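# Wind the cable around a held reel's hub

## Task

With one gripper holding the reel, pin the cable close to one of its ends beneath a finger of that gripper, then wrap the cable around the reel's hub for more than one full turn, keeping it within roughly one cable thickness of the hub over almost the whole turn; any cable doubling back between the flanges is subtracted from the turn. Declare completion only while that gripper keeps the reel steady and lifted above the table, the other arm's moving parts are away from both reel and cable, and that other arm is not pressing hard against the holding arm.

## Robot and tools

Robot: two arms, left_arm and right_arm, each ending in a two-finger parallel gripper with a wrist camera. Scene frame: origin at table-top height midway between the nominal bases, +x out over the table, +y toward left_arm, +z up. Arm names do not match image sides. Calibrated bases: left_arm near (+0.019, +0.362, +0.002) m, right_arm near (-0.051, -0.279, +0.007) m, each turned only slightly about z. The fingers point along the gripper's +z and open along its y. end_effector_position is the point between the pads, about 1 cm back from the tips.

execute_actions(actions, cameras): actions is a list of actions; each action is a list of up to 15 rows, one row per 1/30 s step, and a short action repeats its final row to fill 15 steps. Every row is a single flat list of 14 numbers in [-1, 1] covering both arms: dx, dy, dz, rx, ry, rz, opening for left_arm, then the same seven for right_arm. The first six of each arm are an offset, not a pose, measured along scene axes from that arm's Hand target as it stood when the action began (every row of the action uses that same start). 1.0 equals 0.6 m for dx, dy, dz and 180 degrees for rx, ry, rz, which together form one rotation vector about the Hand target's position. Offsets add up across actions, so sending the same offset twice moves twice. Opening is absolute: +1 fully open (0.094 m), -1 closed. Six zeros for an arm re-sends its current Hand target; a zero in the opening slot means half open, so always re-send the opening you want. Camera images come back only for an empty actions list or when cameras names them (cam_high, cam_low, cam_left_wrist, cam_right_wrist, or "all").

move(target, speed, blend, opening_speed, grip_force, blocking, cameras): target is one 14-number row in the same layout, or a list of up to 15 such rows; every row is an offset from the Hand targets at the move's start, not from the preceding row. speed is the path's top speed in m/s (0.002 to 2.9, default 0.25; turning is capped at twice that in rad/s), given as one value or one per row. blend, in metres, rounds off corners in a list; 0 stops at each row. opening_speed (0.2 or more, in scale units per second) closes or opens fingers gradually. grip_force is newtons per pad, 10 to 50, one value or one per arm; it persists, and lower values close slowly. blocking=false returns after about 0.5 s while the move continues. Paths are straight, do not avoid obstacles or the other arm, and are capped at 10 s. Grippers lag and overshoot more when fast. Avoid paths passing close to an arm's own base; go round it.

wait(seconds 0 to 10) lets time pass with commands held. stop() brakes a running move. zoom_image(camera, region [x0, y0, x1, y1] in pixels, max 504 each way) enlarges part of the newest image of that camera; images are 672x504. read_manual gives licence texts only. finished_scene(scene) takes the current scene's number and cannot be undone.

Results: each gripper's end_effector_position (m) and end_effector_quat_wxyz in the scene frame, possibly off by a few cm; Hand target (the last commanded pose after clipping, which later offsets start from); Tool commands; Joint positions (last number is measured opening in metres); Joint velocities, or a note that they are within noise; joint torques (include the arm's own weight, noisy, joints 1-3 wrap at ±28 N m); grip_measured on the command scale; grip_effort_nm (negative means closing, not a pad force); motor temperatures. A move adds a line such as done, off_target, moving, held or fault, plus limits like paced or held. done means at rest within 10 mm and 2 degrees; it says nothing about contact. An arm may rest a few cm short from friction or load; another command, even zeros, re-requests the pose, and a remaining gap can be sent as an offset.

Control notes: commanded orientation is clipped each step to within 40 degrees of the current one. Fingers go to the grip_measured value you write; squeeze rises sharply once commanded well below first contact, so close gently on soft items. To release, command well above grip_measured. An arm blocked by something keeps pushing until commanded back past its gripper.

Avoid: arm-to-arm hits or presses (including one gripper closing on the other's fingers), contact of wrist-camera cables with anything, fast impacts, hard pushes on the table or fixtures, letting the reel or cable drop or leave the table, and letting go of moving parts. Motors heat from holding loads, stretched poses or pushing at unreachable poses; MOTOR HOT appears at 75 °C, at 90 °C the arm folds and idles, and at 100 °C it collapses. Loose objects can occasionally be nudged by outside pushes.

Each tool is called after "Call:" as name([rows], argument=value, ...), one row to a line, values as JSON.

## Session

Scene 1 done. Now scene 2.

Call:
execute_actions(actions=[])

Scene clock: 0.00 s.
left_arm: end_effector_position=(+0.4109, +0.3928, +0.1525) grip_measured=+1.000 grip_effort_nm=n/a end_effector_quat_wxyz=(+0.659, -0.084, +0.740, +0.103) | right_arm: end_effector_position=(+0.3450, -0.3016, +0.1179) grip_measured=+1.000 grip_effort_nm=n/a end_effector_quat_wxyz=(+0.604, +0.042, +0.796, +0.006)
Joint positions: left_arm=[-0.12 1.495 0.319 1.059 -0.345 0.002 0.094] | right_arm=[-0.061 1.518 0.341 0.903 -0.027 0.055 0.094]
Joint velocities: within noise
Joint torques (N m): no reading
Motor temperatures (°C): left_arm=[32 36 43 48 32 33 31] | right_arm=[33 33 43 34 31 30 32]
Heat: left arm: 48 °C; right arm: 43 °C.
Hand target: left_arm +0.4117, +0.3929, +0.1545; +0.660, -0.085, +0.740, +0.103 | right_arm +0.3478, -0.3019, +0.1258; +0.613, +0.042, +0.789, +0.005
Tool commands: left_gripper/opening=+1.0 right_gripper/opening=+1.0

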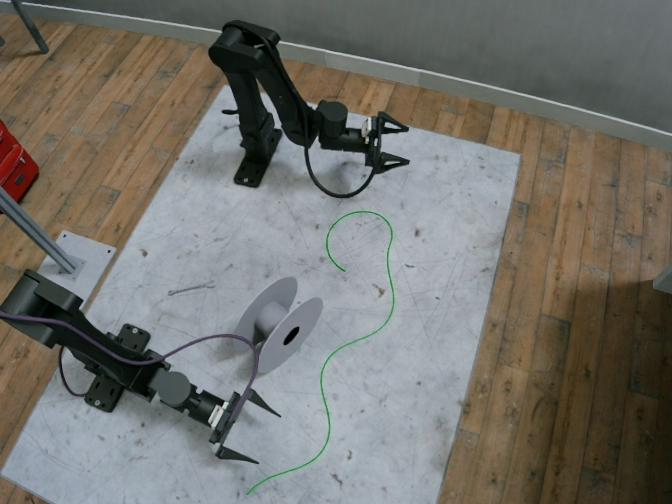

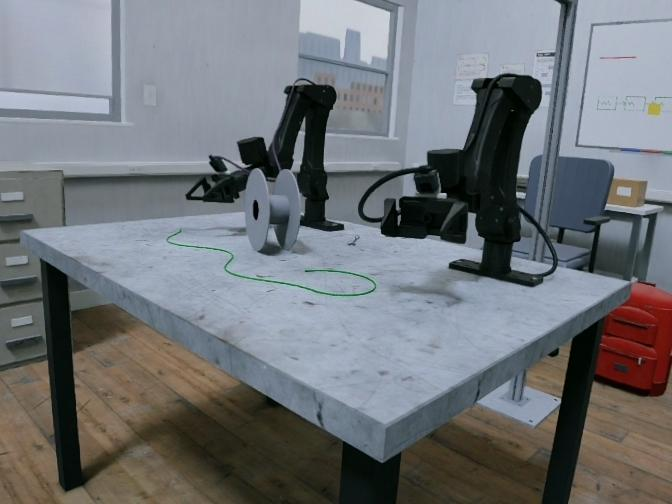

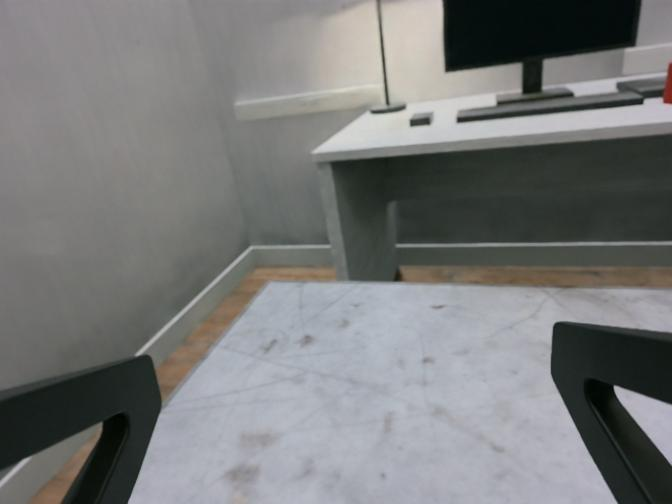

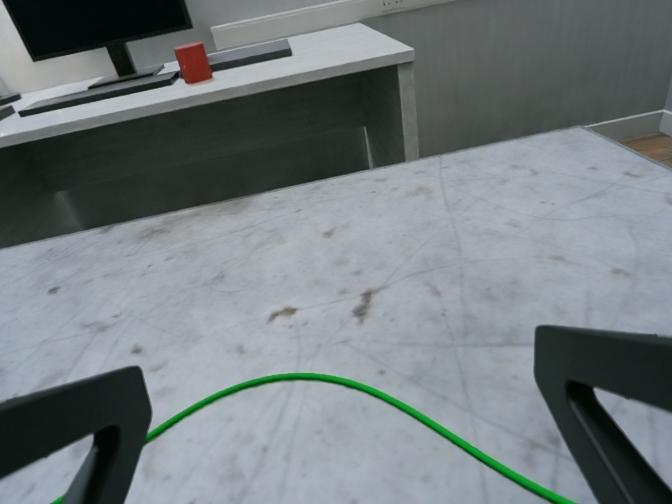

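Call:
move(target=[-0.316,-0.2965,-0.041,0.2166,0.4514,-0.3667,0.2, -0.238,0.0315,-0.018,0.0194,-0.0838,0.326,1], speed=0.3, cameras=["all"], grip_force=[40, 50])

Scene clock: 134.63 s.
left_arm: end_effector_position=(+0.2227, +0.2184, +0.1274) grip_measured=+0.203 grip_effort_nm=-0.14 end_effector_quat_wxyz=(+0.007, +0.562, +0.827, +0.006) | right_arm: end_effector_position=(+0.2097, -0.2843, +0.1089) grip_measured=+1.000 grip_effort_nm=0.00 end_effector_quat_wxyz=(+0.648, -0.254, +0.662, +0.277)
Joint positions: left_arm=[-0.668 1.471 1.209 -1.297 -0.012 0.568 0.057] | right_arm=[-0.777 1.751 0.157 1.172 -1.558 -0.385 0.094]
Joint torques (N m): left_arm=[-0.29 -4.18 8.59 0.06 0.11 0.1] | right_arm=[-0.64 -5.79 1.58 1.64 -0.53 -0.14]
Motor temperatures (°C): left_arm=[32 37 45 52 32 33 30] | right_arm=[33 35 43 41 31 30 32]
Heat: left arm: 52 °C; right arm: 43 °C.
Hand target: left_arm +0.2221, +0.2149, +0.1300; +0.000, +0.567, +0.824, +0.000 | right_arm +0.2049, -0.2829, +0.1149; +0.624, -0.332, +0.624, +0.332
Off the commanded pose: left_arm 0.004 m, 1 deg | right_arm 0.008 m, 12 deg.
joint sent to its limit (right arm) — joint 5 (wrist yaw), lower limit. The joint targets are off in orientation, not in position.
grip_force (N): 40, 50
move: off_target (right_arm)

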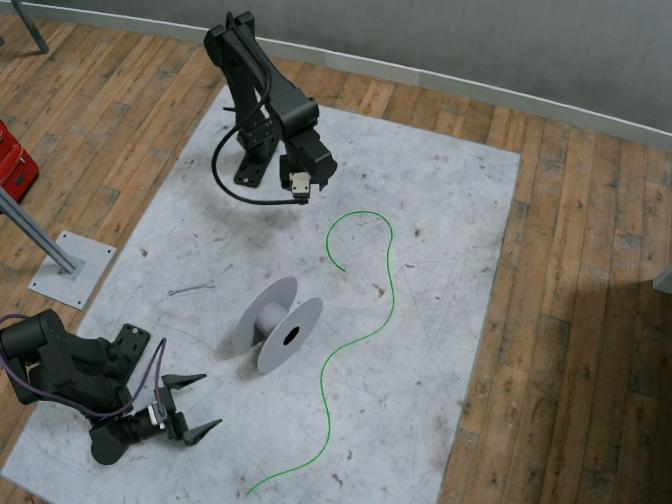

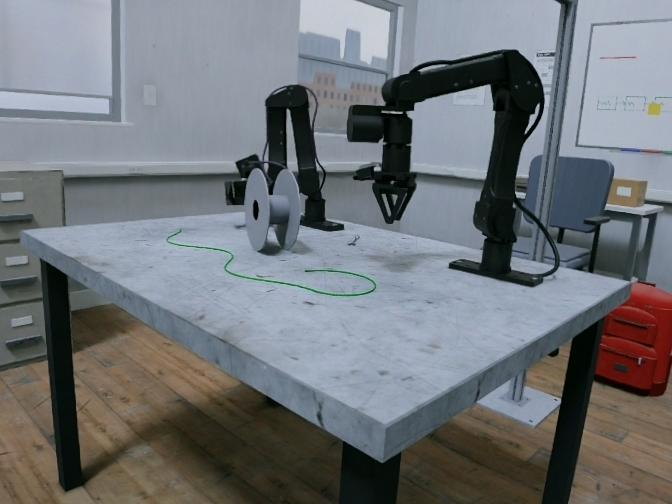

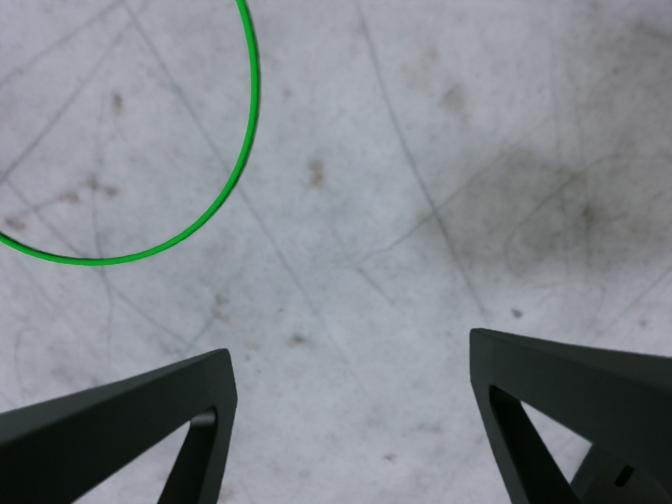

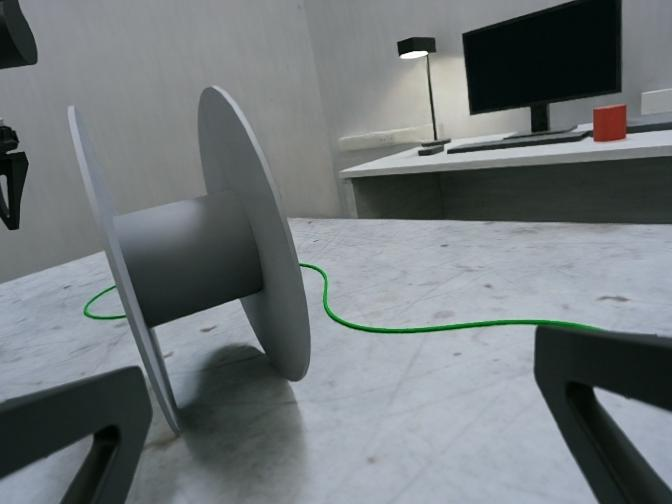

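Call:
move(target=[0.0915,-0.0448,-0.113,0,0,-0.1167,0.2, 0.095,0.139,0,0,0,0,1], speed=0.15, cameras=["cam_left_wrist","cam_right_wrist"])

Scene clock: 202.60 s.
left_arm: end_effector_position=(+0.2698, +0.1937, +0.0629) grip_measured=+0.203 grip_effort_nm=-0.14 end_effector_quat_wxyz=(-0.007, +0.706, +0.708, +0.005) | right_arm: end_effector_position=(+0.2577, -0.1997, +0.1061) grip_measured=+1.000 grip_effort_nm=0.00 end_effector_quat_wxyz=(+0.597, -0.315, +0.650, +0.347)
Joint positions: left_arm=[-0.643 1.73 1.217 -1.07 -0.012 0.968 0.057] | right_arm=[-0.318 1.906 0.269 1.467 -1.304 -0.089 0.094]
Joint torques (N m): left_arm=[0.59 -6.02 8.27 0.29 0.12 0.09] | right_arm=[0.46 -3.67 3.22 2.88 -0.21 0.03]
Motor temperatures (°C): left_arm=[32 38 46 45 32 33 30] | right_arm=[33 35 42 38 32 30 32]
Heat: left arm: 46 °C; right arm: 42 °C.
Hand target: left_arm +0.2769, +0.1881, +0.0620; +0.000, +0.707, +0.707, +0.000 | right_arm +0.2619, -0.1996, +0.1149; +0.624, -0.332, +0.624, +0.332
Off the commanded pose: left_arm 0.009 m, 1 deg | right_arm 0.010 m, 5 deg.
joint sent to its limit (right arm) — joint 4 (wrist pitch), upper limit. The joint targets still meet the commanded pose.
grip_force (N): 40, 50
move: off_target (right_arm)
Images, in order (width x height): cam_left_wrist 672x504, cam_right_wrist 672x504.

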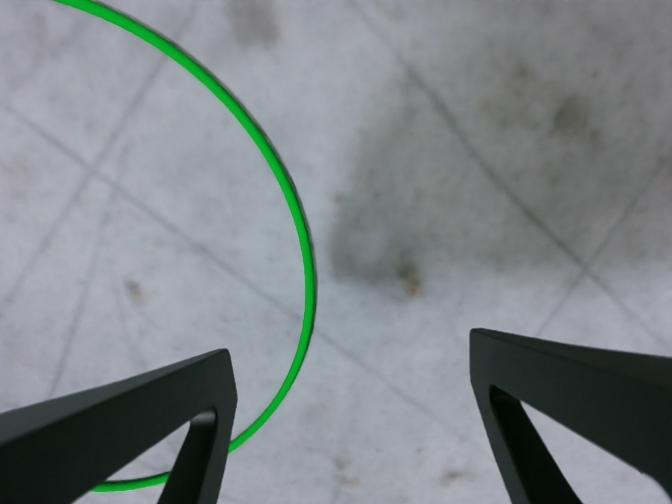

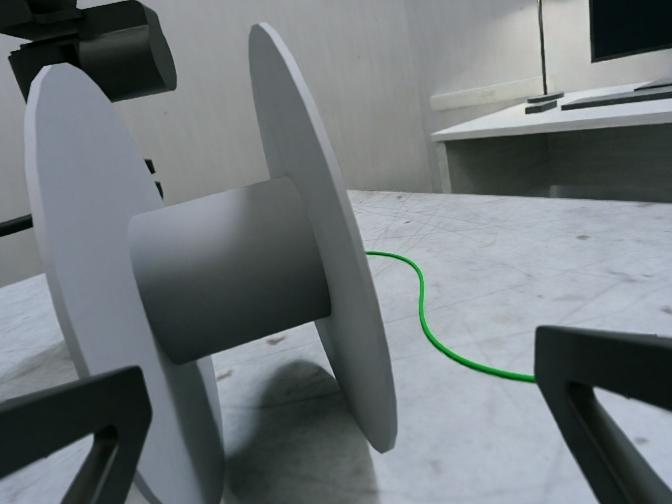

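Call:
move([
  [0.0218,-0.0635,-0.03,0,0,0.0944,0.2, 0.0167,0.0128,0,0,0,0,1],
  [0.0218,-0.0635,-0.03,0,0,0.0944,0.2, 0.0167,0.0128,0,0,0,0,-1],
], speed=0.15, opening_speed=1.2, cameras=["cam_high","cam_left_wrist","cam_right_wrist"])

Scene clock: 242.03 s.
left_arm: end_effector_position=(+0.2852, +0.1584, +0.0473) grip_measured=+0.203 grip_effort_nm=-0.15 end_effector_quat_wxyz=(-0.004, +0.595, +0.803, +0.006) | right_arm: end_effector_position=(+0.2675, -0.1927, +0.1052) grip_measured=-0.978 grip_effort_nm=-0.95 end_effector_quat_wxyz=(+0.596, -0.315, +0.652, +0.346)
Joint positions: left_arm=[-0.703 1.864 1.319 -1.034 -0.011 0.614 0.057] | right_arm=[-0.275 1.922 0.296 1.467 -1.257 -0.075 0.001]
Joint torques (N m): left_arm=[-0.39 -6.94 8.27 0.32 0.12 -0.05] | right_arm=[0.7 -3.85 3.23 2.89 -0.17 0.07]
Motor temperatures (°C): left_arm=[32 39 49 43 32 33 30] | right_arm=[33 35 41 44 31 30 32]
Heat: left arm: 49 °C; right arm: 44 °C.
Hand target: left_arm +0.2900, +0.1500, +0.0441; +0.000, +0.595, +0.804, +0.000 | right_arm +0.2720, -0.1919, +0.1149; +0.624, -0.332, +0.624, +0.332
Off the commanded pose: left_arm 0.010 m, 1 deg | right_arm 0.011 m, 5 deg.
joint sent to its limit (right arm) — joint 4 (wrist pitch), upper limit. The joint targets still meet the commanded pose.
grip_force (N): 40, 50
move: off_target (right_arm); target 2's new opening was sent with right_arm's hand 0.011 m and 5 deg from that target
Images, in order (width x height): cam_high 672x504, cam_left_wrist 672x504, cam_right_wrist 672x504.

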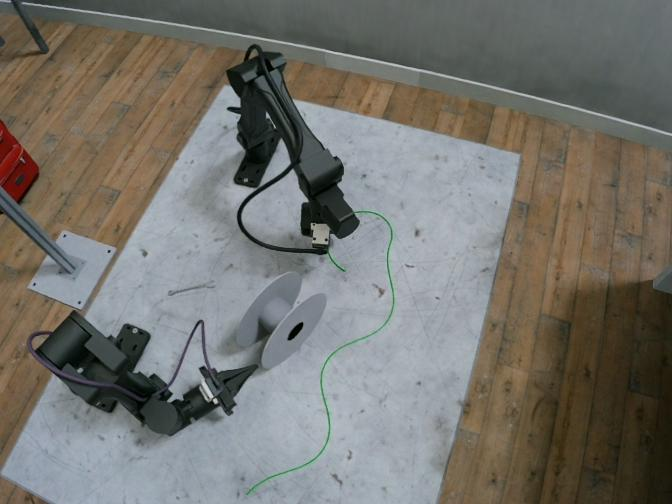

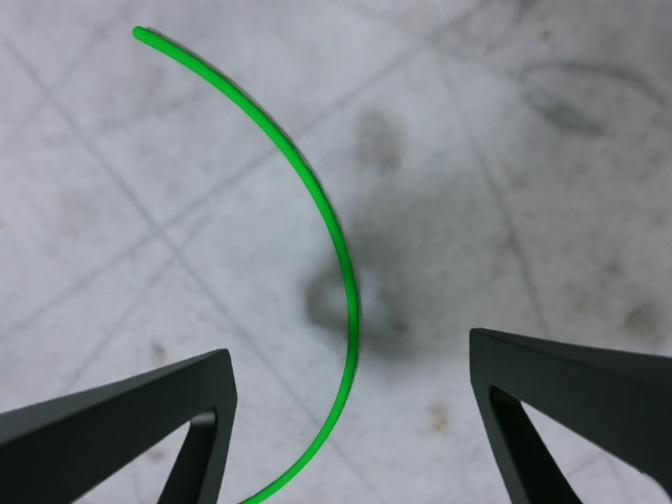

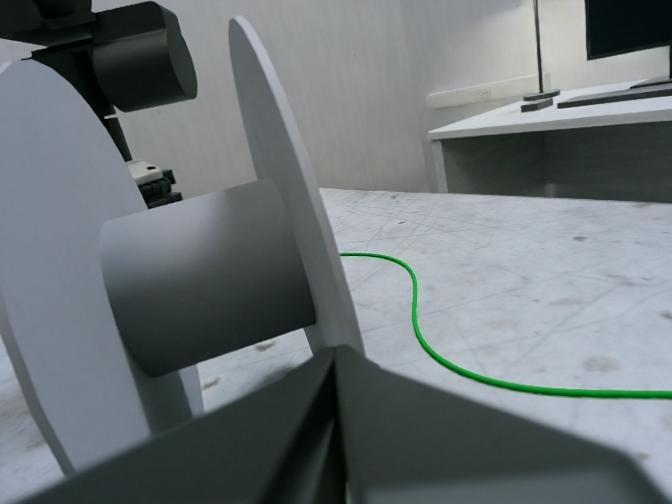

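Call:
move([
  [0,0,0,0,0,0,0.2, 0,0,0,0,0,0,0.9],
  [-0.005,-0.002,-0.062,0,0,0,0.2, 0.042,0.062,0,0,0,0,0.9],
  [-0.005,-0.002,-0.062,0,0,0,-1, 0.042,0.062,0,0,0,0,-1],
], speed=0.1, opening_speed=1.5, cameras=["all"])

Scene clock: 295.83 s.
left_arm: end_effector_position=(+0.2891, +0.1505, +0.0172) grip_measured=-0.960 grip_effort_nm=-0.80 end_effector_quat_wxyz=(+0.007, +0.595, +0.804, +0.002) | right_arm: end_effector_position=(+0.2940, -0.1562, +0.1044) grip_measured=-0.979 grip_effort_nm=-1.03 end_effector_quat_wxyz=(+0.596, -0.321, +0.652, +0.342)
Joint positions: left_arm=[-0.711 1.912 1.257 -0.901 -0.004 0.606 0.002] | right_arm=[-0.101 1.963 0.373 1.468 -1.087 -0.044 0.001]
Joint torques (N m): left_arm=[-0.49 -7.32 5.6 0.4 0.04 -0.05] | right_arm=[0.47 -4.44 3.21 3.06 -0.11 0.1]
Heat: left arm: 50 °C; right arm: 47 °C.
Hand target: left_arm +0.2869, +0.1488, +0.0068; +0.000, +0.595, +0.804, +0.000 | right_arm +0.2972, -0.1547, +0.1150; +0.624, -0.332, +0.624, +0.332
Off the commanded pose: left_arm 0.011 m, 1 deg | right_arm 0.011 m, 5 deg.
joint sent to its limit (right arm) — joint 4 (wrist pitch), upper limit. The joint targets still meet the commanded pose.
grip_force (N): 40, 50
move: off_target (left_arm, right_arm); target 3's new opening was sent with right_arm's hand 0.010 m and 4 deg from that target

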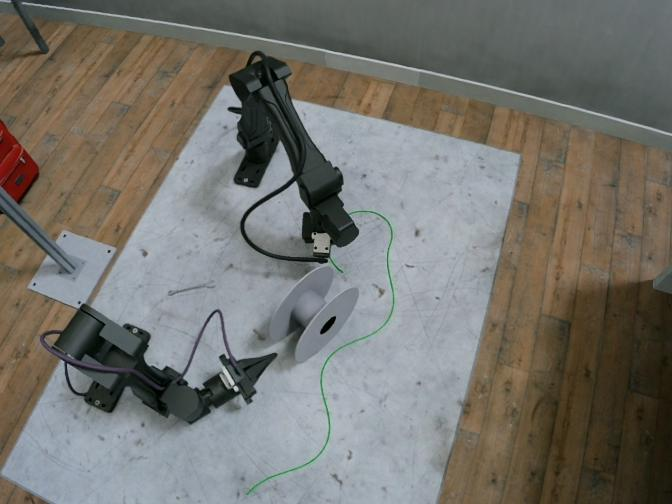

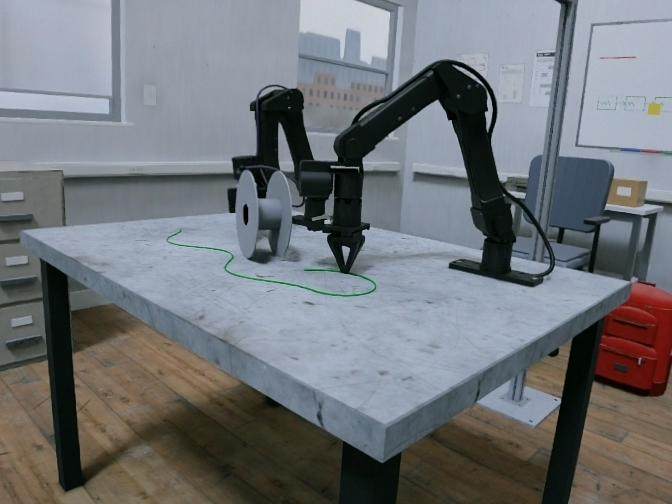

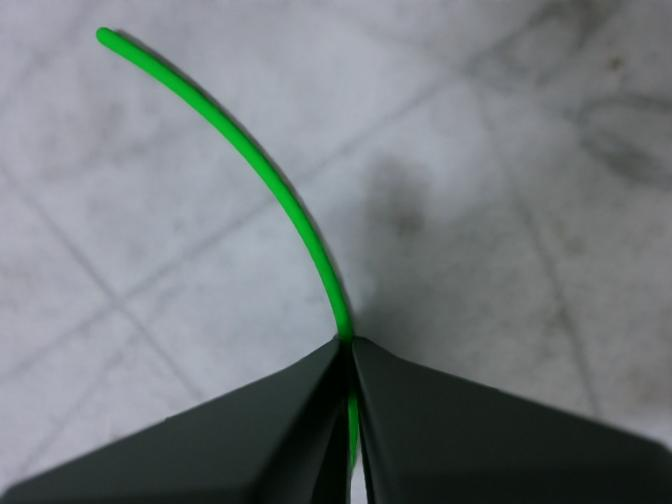

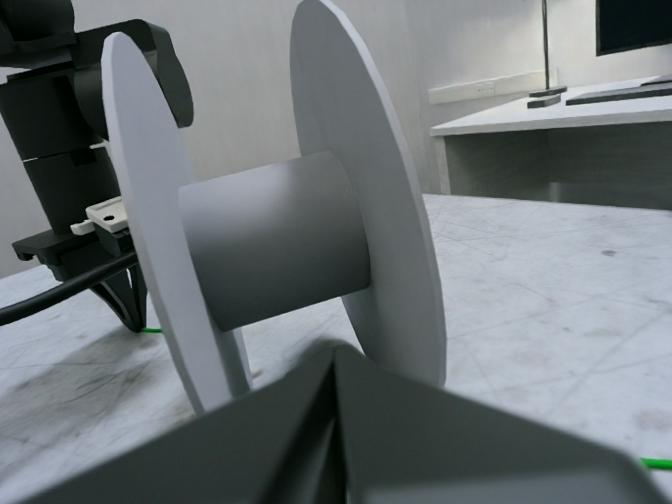

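Call:
move([
  [0,0,0.05,0,0,0,-1, -0.0373,-0.0553,0.025,0,0,0,-1],
  [0,0,0.12,0,0,0,-1, 0.0124,-0.0888,0.025,0,0,0,-1],
  [0,0,0.12,0,0,0,-1, 0.0124,-0.0888,0.025,0,0,0,0.9],
], speed=0.15, blend=[0.01,0,0], cameras=["cam_high","cam_right_wrist"])

Scene clock: 375.73 s.
left_arm: end_effector_position=(+0.2866, +0.1524, +0.0630) grip_measured=-0.961 grip_effort_nm=-0.85 end_effector_quat_wxyz=(-0.016, +0.595, +0.803, +0.002) | right_arm: end_effector_position=(+0.3035, -0.2068, +0.1308) grip_measured=+0.897 grip_effort_nm=0.15 end_effector_quat_wxyz=(+0.623, -0.329, +0.629, +0.330)
Joint positions: left_arm=[-0.711 1.887 1.415 -1.13 -0.004 0.606 0.002] | right_arm=[-0.286 1.927 0.445 1.458 -1.265 -0.018 0.089]
Joint torques (N m): left_arm=[-0.51 -12.19 7.92 -0.04 0.05 -0.04] | right_arm=[-0.31 -4.37 4.16 2.08 -0.24 0.11]
Motor temperatures (°C): left_arm=[32 40 46 39 32 33 31] | right_arm=[33 35 40 50 31 30 34]
Heat: left arm: 46 °C; right arm: 50 °C.
Hand target: left_arm +0.2870, +0.1487, +0.0789; +0.000, +0.595, +0.803, +0.000 | right_arm +0.3046, -0.2079, +0.1300; +0.624, -0.333, +0.624, +0.332
Off the commanded pose: left_arm 0.016 m, 2 deg | right_arm 0.002 m, 1 deg.
grip_force (N): 40, 50
move: off_target (left_arm)
Images, in order (width x height): cam_high 672x504, cam_right_wrist 672x504.

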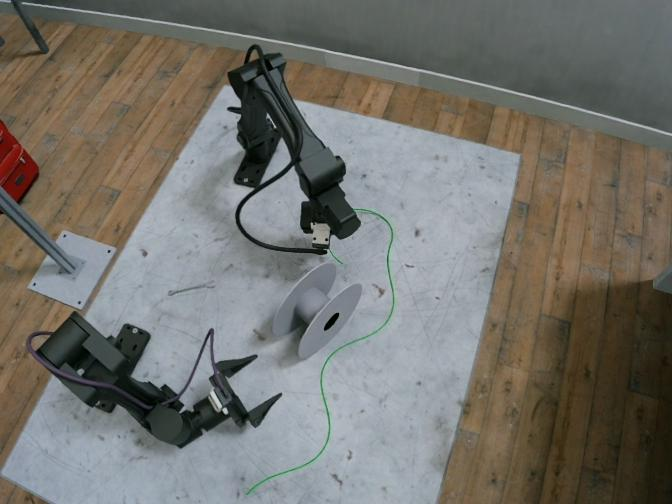

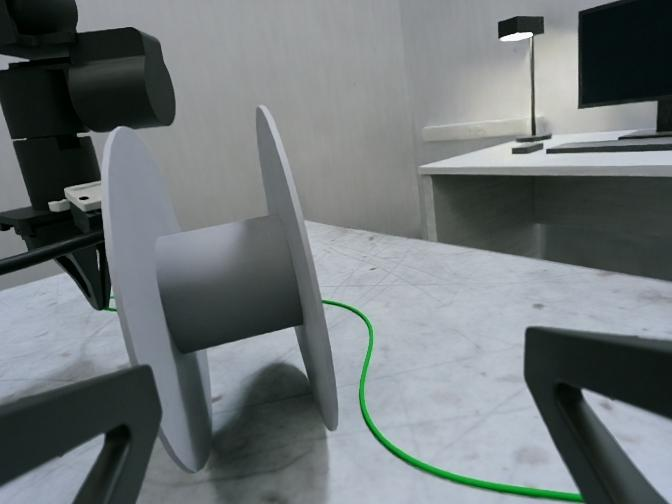

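Call:
move([
  [0,0,0.1,0,0,0,-1, 0.0173,0.0348,-0.0417,0,0,0.0556,0.9],
  [0,0,0.17,0,0,0,-1, 0.0723,0.158,-0.0417,0,0,0.0556,0.9],
], speed=0.13, blend=[0.01,0], cameras=["cam_high","cam_right_wrist","cam_left_wrist"])

Scene clock: 412.43 s.
left_arm: end_effector_position=(+0.2899, +0.1498, +0.1709) grip_measured=-0.961 grip_effort_nm=-0.85 end_effector_quat_wxyz=(-0.007, +0.595, +0.804, +0.002) | right_arm: end_effector_position=(+0.3433, -0.1134, +0.1064) grip_measured=+0.897 grip_effort_nm=0.15 end_effector_quat_wxyz=(+0.591, -0.387, +0.595, +0.385)
Joint positions: left_arm=[-0.711 1.878 1.835 -1.541 -0.004 0.606 0.002] | right_arm=[0.01 2.154 0.69 1.45 -1.155 -0.012 0.089]
Joint torques (N m): left_arm=[-0.47 -10.43 8.23 -0.03 0.04 -0.06] | right_arm=[0.24 -6.17 4.59 2.06 -0.08 0.04]
Motor temperatures (°C): left_arm=[32 43 49 37 32 33 32] | right_arm=[33 35 41 44 31 30 33]
Heat: left arm: 49 °C; right arm: 44 °C.
Hand target: left_arm +0.2870, +0.1487, +0.1809; +0.000, +0.595, +0.803, +0.000 | right_arm +0.3479, -0.1132, +0.1049; +0.593, -0.386, +0.593, +0.386
Off the commanded pose: left_arm 0.011 m, 1 deg | right_arm 0.005 m, 0 deg.
grip_force (N): 40, 50
move: off_target (left_arm)
Images, in order (width x height): cam_high 672x504, cam_left_wrist 672x504, cam_right_wrist 672x504.

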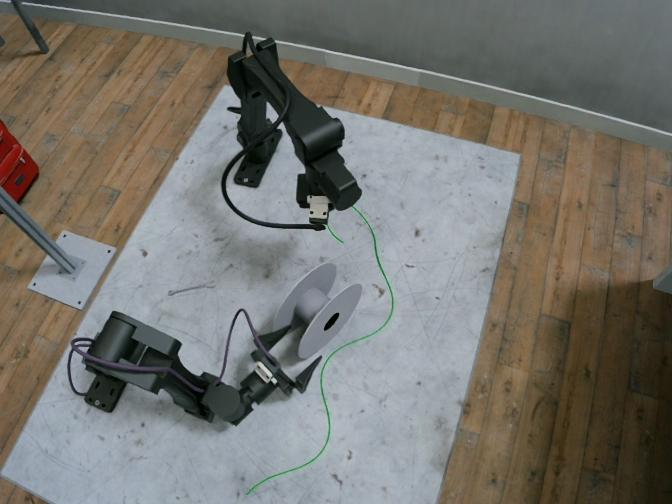

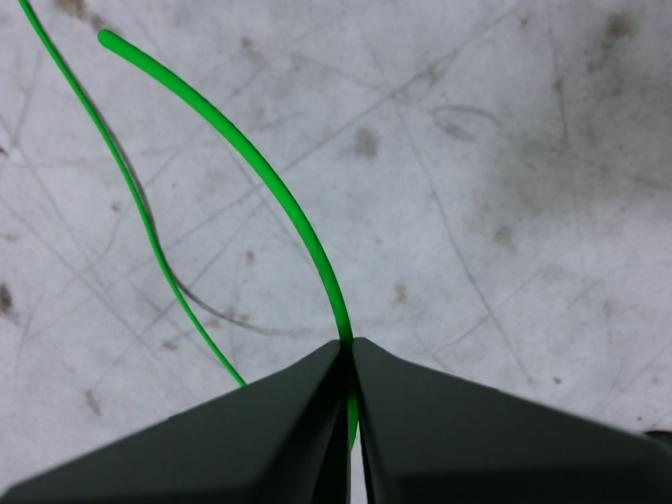

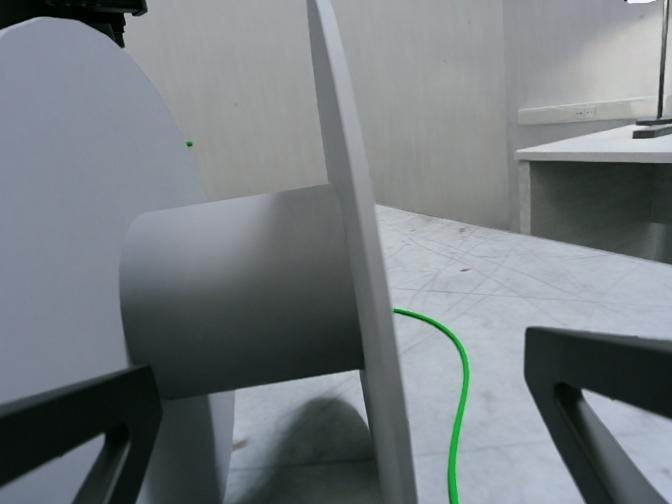

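Call:
move([
  [0,0,0,0,0,0,-1, 0,0,0,0,0,0,-1],
  [-0.112,0.102,0.167,0,0,0,-1, 0,0,0.033,0,0,0,-1],
  [-0.112,0.102,0.167,0,0,0,-1, -0.0917,0.1,0.0333,0,0,0,-1],
], speed=[0.15,0.15,0.12], opening_speed=1.5, cameras=["all"])

Scene clock: 462.60 s.
left_arm: end_effector_position=(+0.2238, +0.2061, +0.2837) grip_measured=-0.961 grip_effort_nm=-0.85 end_effector_quat_wxyz=(+0.182, +0.585, +0.790, -0.002) | right_arm: end_effector_position=(+0.2956, -0.0538, +0.1091) grip_measured=-0.926 grip_effort_nm=-1.03 end_effector_quat_wxyz=(+0.574, -0.381, +0.611, +0.390)
Joint positions: left_arm=[-0.698 1.333 1.684 -1.555 -0.004 0.618 0.002] | right_arm=[0.224 2.032 0.514 1.455 -0.941 -0.011 0.003]
Joint torques (N m): left_arm=[0.53 -4.07 5.39 0.78 0.03 0.07] | right_arm=[0.59 -9.17 2.09 2.6 -0.07 0.07]
Heat: left arm: 49 °C; right arm: 44 °C.
Hand target: left_arm +0.2198, +0.2100, +0.2811; +0.000, +0.595, +0.803, +0.000 | right_arm +0.2930, -0.0531, +0.1250; +0.593, -0.386, +0.593, +0.385
Off the commanded pose: left_arm 0.006 m, 21 deg | right_arm 0.016 m, 3 deg.
joint sent to its limit (left arm) — joint 4 (wrist pitch), lower limit. The joint targets are off in orientation, not in position.
grip_force (N): 40, 50
move: off_target (left_arm, right_arm)

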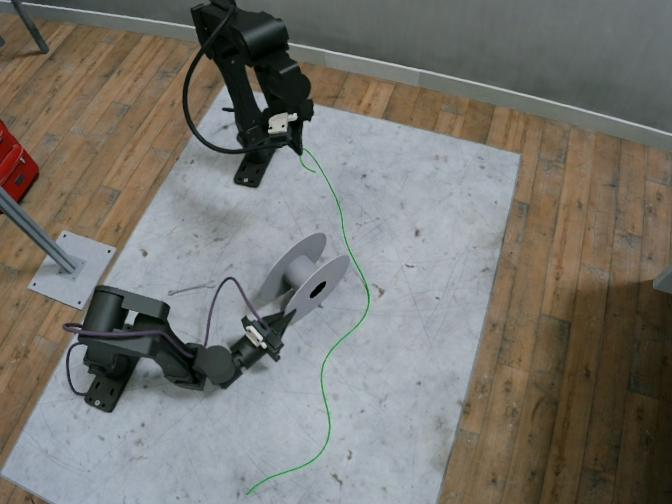

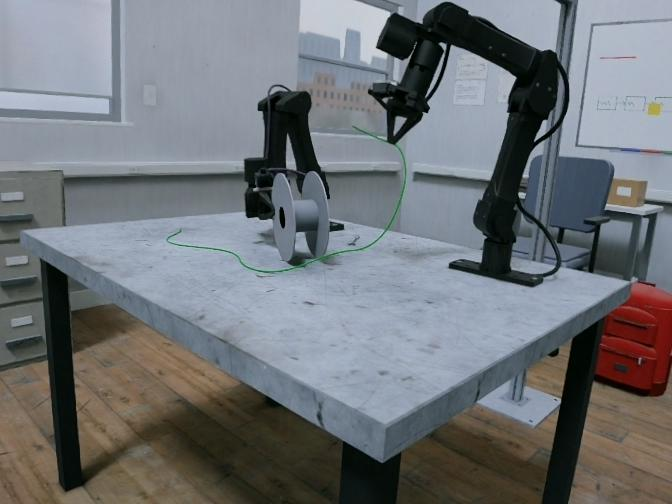

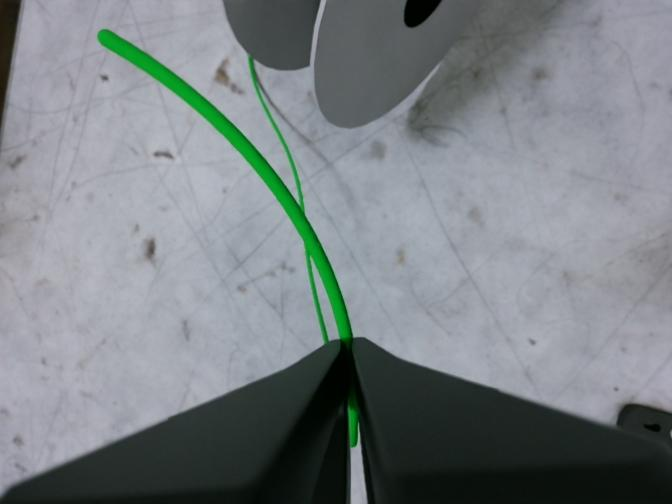

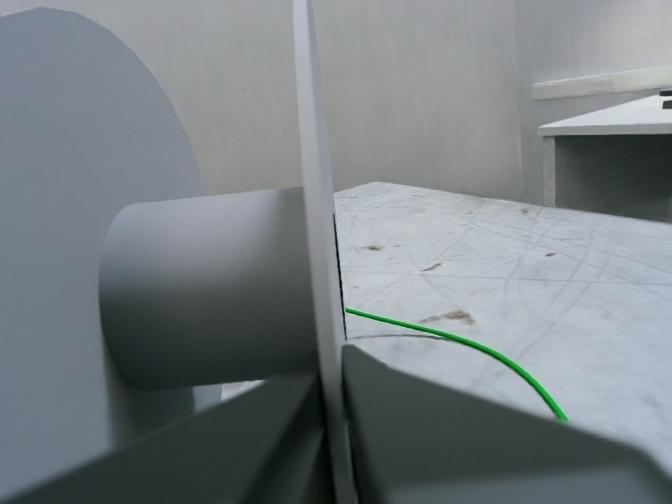

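Call:
move([
  [0,0,0,0,0,0,-1, 0,0,-0.0117,0,0,0,-1],
  [0.1637,-0.275,-0.0185,-0.0445,-0.1406,-0.3765,-1, 0,0,-0.0117,0,0,0,0.9],
  [0.1637,-0.275,-0.0185,-0.0445,-0.1406,-0.3765,-1, 0.0345,0.0567,0.05,-0.1015,0.0452,0,0.9],
], speed=[0.05,0.2,0.15], cameras=["all"])

Scene clock: 535.73 s.
left_arm: end_effector_position=(+0.3213, +0.0485, +0.2775) grip_measured=-0.961 grip_effort_nm=-0.85 end_effector_quat_wxyz=(+0.218, +0.917, +0.323, +0.084) | right_arm: end_effector_position=(+0.3097, -0.0237, +0.1305) grip_measured=+0.897 grip_effort_nm=0.15 end_effector_quat_wxyz=(+0.460, -0.436, +0.706, +0.316)
Joint positions: left_arm=[-0.834 1.903 2.208 -1.406 0.033 1.664 0.002] | right_arm=[0.344 1.685 0.793 0.352 -0.746 -0.337 0.089]
Joint torques (N m): left_arm=[-0.43 -7.34 8.43 0.8 0.14 0.08] | right_arm=[0.46 -9.13 8.39 1.88 -0.33 -0.11]
Heat: left arm: 47 °C; right arm: 45 °C.
Hand target: left_arm +0.3181, +0.0450, +0.2701; +0.205, +0.923, +0.318, +0.070 | right_arm +0.3136, -0.0191, +0.1548; +0.480, -0.447, +0.687, +0.313
Off the commanded pose: left_arm 0.009 m, 2 deg | right_arm 0.025 m, 3 deg.
grip_force (N): 40, 50
move: off_target (right_arm); target 2's new opening was sent with right_arm's hand 0.009 m and 3 deg from that target

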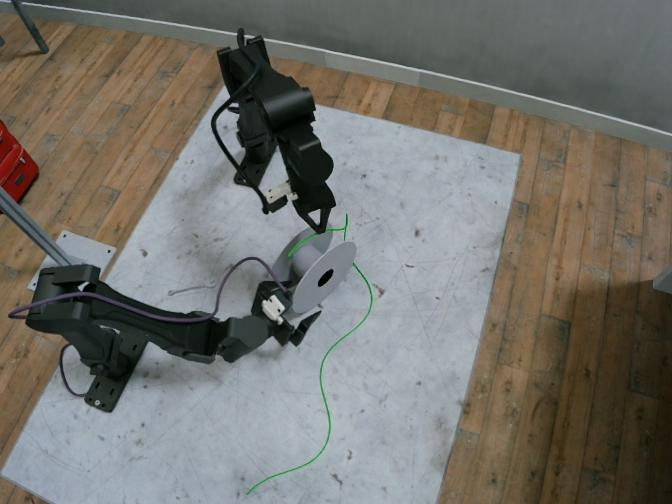

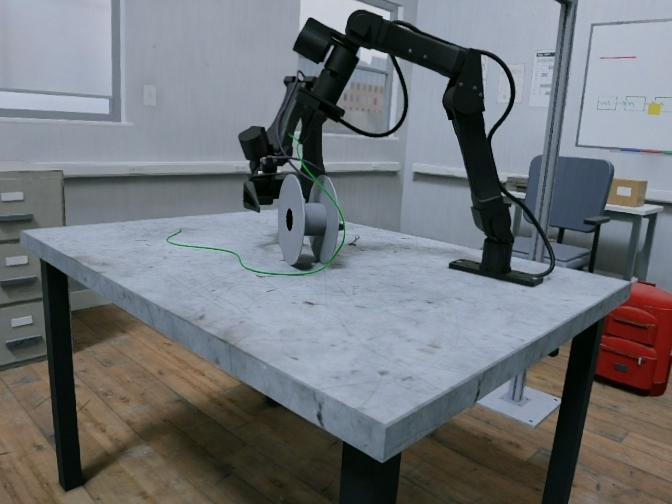

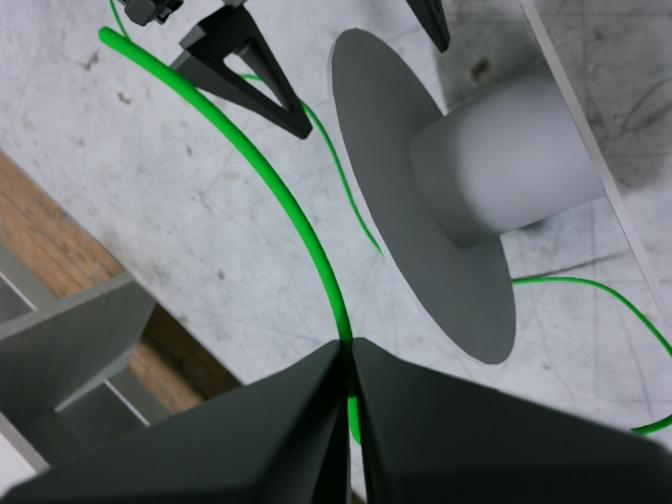

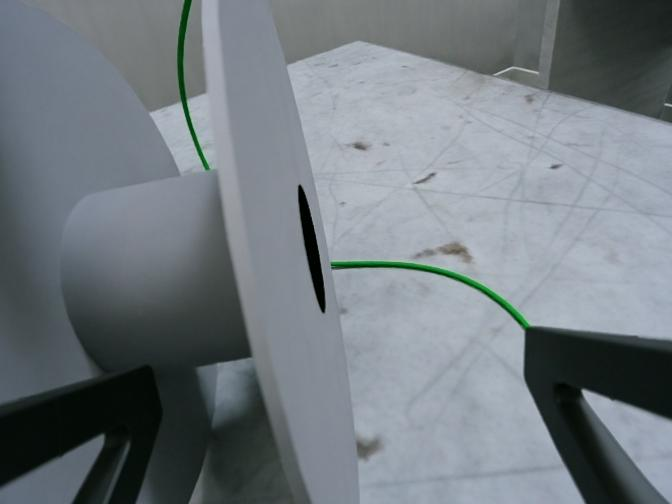

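Call:
move(target=[0.0198,0.0008,-0.06,0.0569,0.0445,0,-1, -0.0027,0.0545,0.0453,0,0,-0.0278,0.9], speed=0.12, cameras=["cam_left_wrist","cam_right_wrist"])

Scene clock: 612.57 s.
left_arm: end_effector_position=(+0.3291, +0.0435, +0.2432) grip_measured=-0.961 grip_effort_nm=-0.85 end_effector_quat_wxyz=(+0.152, +0.932, +0.323, +0.057) | right_arm: end_effector_position=(+0.3090, +0.0089, +0.1539) grip_measured=+0.897 grip_effort_nm=0.15 end_effector_quat_wxyz=(+0.472, -0.416, +0.722, +0.288)
Joint positions: left_arm=[-0.831 2.073 2.368 -1.54 0.028 1.681 0.002] | right_arm=[0.477 1.637 0.842 0.323 -0.552 -0.236 0.089]
Joint torques (N m): left_arm=[0.44 -8.64 7.82 0.56 -0.01 0.08] | right_arm=[0.34 -9.18 9.01 2.07 -0.23 0.14]
Heat: left arm: 48 °C; right arm: 44 °C.
Hand target: left_arm +0.3300, +0.0455, +0.2340; +0.099, +0.940, +0.324, +0.034 | right_arm +0.3120, +0.0136, +0.1820; +0.494, -0.416, +0.706, +0.292
Off the commanded pose: left_arm 0.009 m, 7 deg | right_arm 0.029 m, 3 deg.
joint sent to its limit (left arm) — joint 4 (wrist pitch), lower limit. The joint targets are off in orientation, not in position.
grip_force (N): 40, 50
move: off_target (left_arm, right_arm)
Images, in order (width x height): cam_left_wrist 672x504, cam_right_wrist 672x504.

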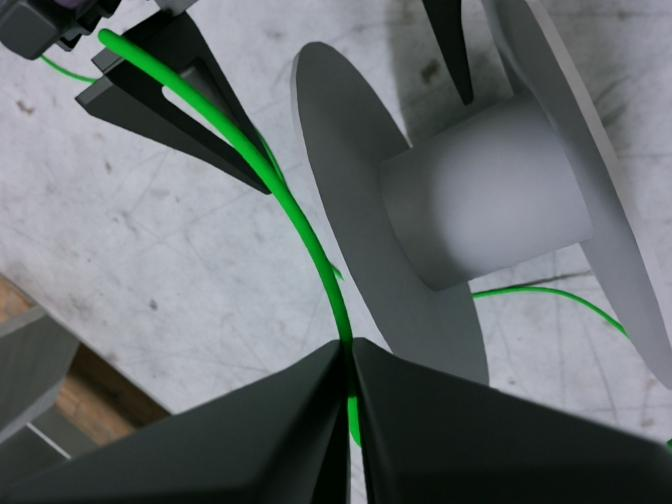

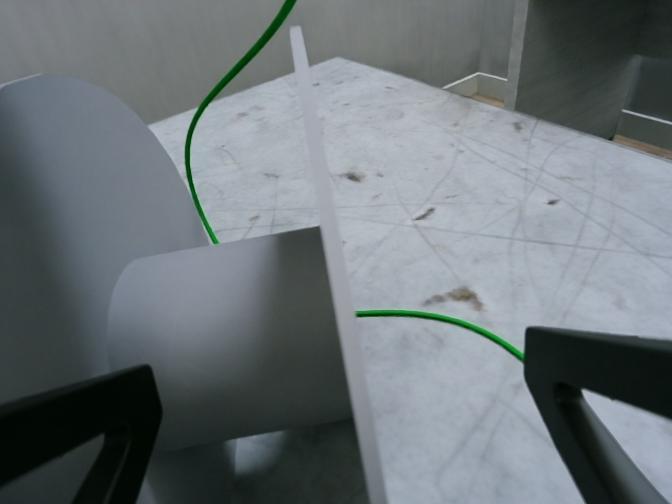

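Call:
move(target=[0.0017,0.0275,-0.095,0,0,0,-1, 0,0,0.04,0,0,0,0.9], speed=0.08, cameras=["cam_left_wrist","cam_right_wrist","cam_high"])

Scene clock: 657.10 s.
left_arm: end_effector_position=(+0.3304, +0.0604, +0.1625) grip_measured=-0.961 grip_effort_nm=-0.85 end_effector_quat_wxyz=(+0.078, +0.942, +0.327, +0.025) | right_arm: end_effector_position=(+0.3108, +0.0094, +0.1767) grip_measured=+0.897 grip_effort_nm=0.15 end_effector_quat_wxyz=(+0.472, -0.415, +0.723, +0.288)
Joint positions: left_arm=[-0.801 2.073 2.064 -1.399 0.028 1.712 0.002] | right_arm=[0.477 1.596 0.903 0.22 -0.549 -0.235 0.089]
Joint torques (N m): left_arm=[0.47 -14.98 5.83 0.65 0.04 0.12] | right_arm=[0.39 -9.26 9.4 2.06 -0.23 0.09]
Motor temperatures (°C): left_arm=[32 42 50 36 32 33 32] | right_arm=[33 42 46 42 31 30 33]
Heat: left arm: 50 °C; right arm: 46 °C.
Hand target: left_arm +0.3309, +0.0620, +0.1770; +0.099, +0.940, +0.324, +0.034 | right_arm +0.3120, +0.0136, +0.2060; +0.494, -0.416, +0.706, +0.292
Off the commanded pose: left_arm 0.015 m, 3 deg | right_arm 0.030 m, 3 deg.
grip_force (N): 40, 50
move: off_target (left_arm, right_arm)
Images, in order (width x height): cam_high 672x504, cam_left_wrist 672x504, cam_right_wrist 672x504.

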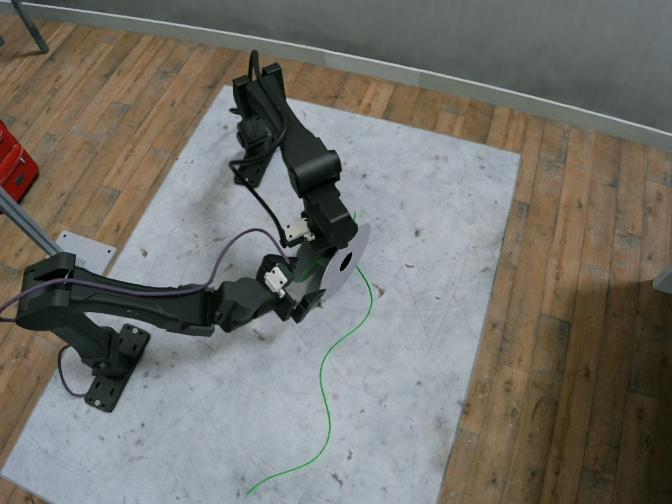

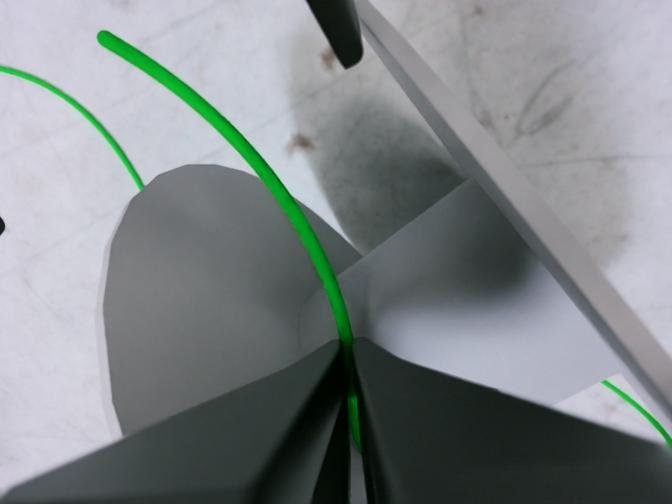

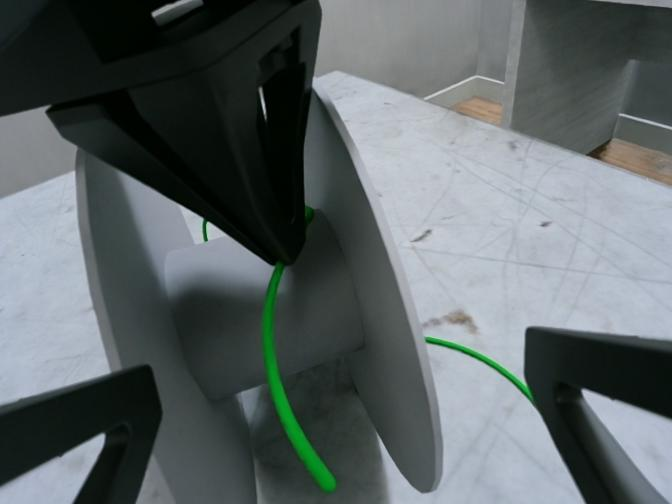

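Call:
zoom_image(camera="cam_right_wrist", region=[60, 60, 480, 500])

Scaled by 1.145.

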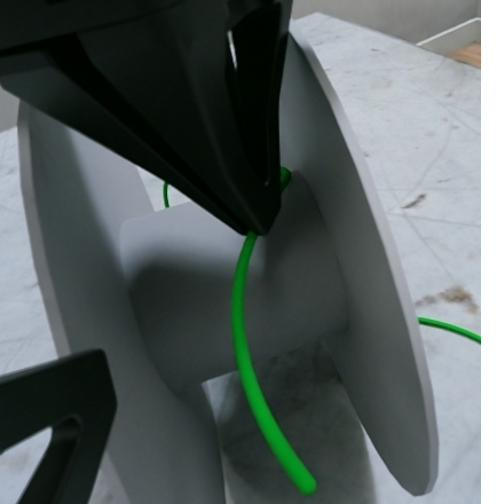

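Call:
move([
  [0,0,0.039,0,0,0,-1, 0,0,0.01,0,0,0,0.9],
  [0.0217,0.0627,0.039,0,0,0.0944,-1, 0.057,0.0593,0.01,0,0,0.0944,0.9],
], speed=0.08, cameras=["cam_left_wrist","cam_right_wrist","cam_high"])

Scene clock: 714.97 s.
left_arm: end_effector_position=(+0.3456, +0.0958, +0.1841) grip_measured=-0.961 grip_effort_nm=-0.85 end_effector_quat_wxyz=(+0.073, +0.886, +0.456, +0.039) | right_arm: end_effector_position=(+0.3418, +0.0471, +0.2063) grip_measured=+0.897 grip_effort_nm=0.15 end_effector_quat_wxyz=(+0.443, -0.510, +0.646, +0.355)
Joint positions: left_arm=[-0.733 2.039 2.101 -1.468 -0.014 1.5 0.002] | right_arm=[0.436 1.836 1.303 -0.025 -0.839 -0.428 0.089]
Joint torques (N m): left_arm=[0.35 -15.1 5.74 0.6 -0.03 -0.06] | right_arm=[-0.31 -7.13 9.8 1.86 -0.55 -0.17]
Motor temperatures (°C): left_arm=[32 48 47 35 32 33 32] | right_arm=[33 40 47 41 31 30 32]
Heat: left arm: 48 °C; right arm: 47 °C.
Hand target: left_arm +0.3441, +0.0996, +0.2004; +0.093, +0.882, +0.459, +0.048 | right_arm +0.3462, +0.0491, +0.2121; +0.445, -0.516, +0.637, +0.361
Off the commanded pose: left_arm 0.017 m, 3 deg | right_arm 0.008 m, 1 deg.
grip_force (N): 40, 50
move: off_target (left_arm)
Images, in order (width x height): cam_high 672x504, cam_left_wrist 672x504, cam_right_wrist 672x504.

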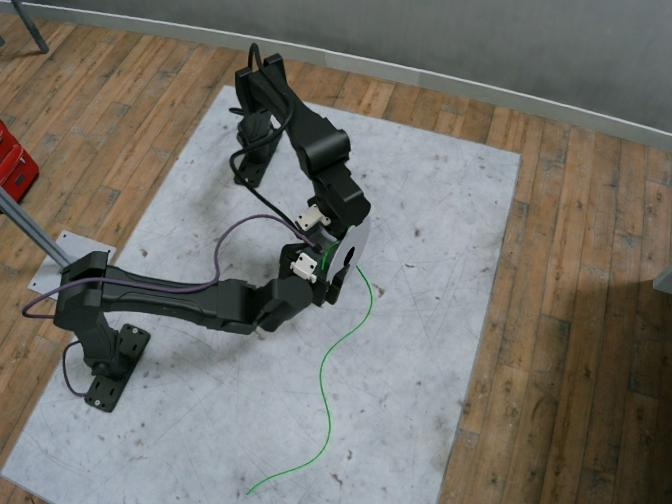

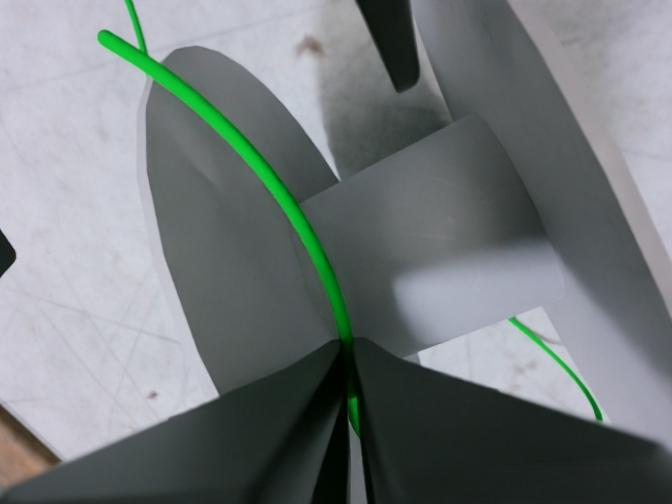

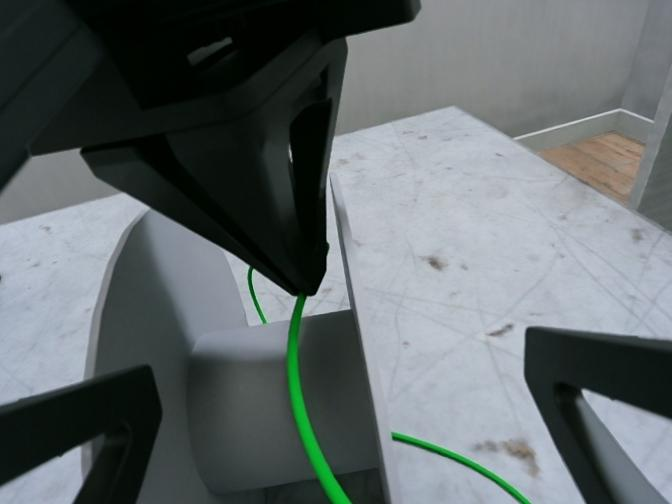

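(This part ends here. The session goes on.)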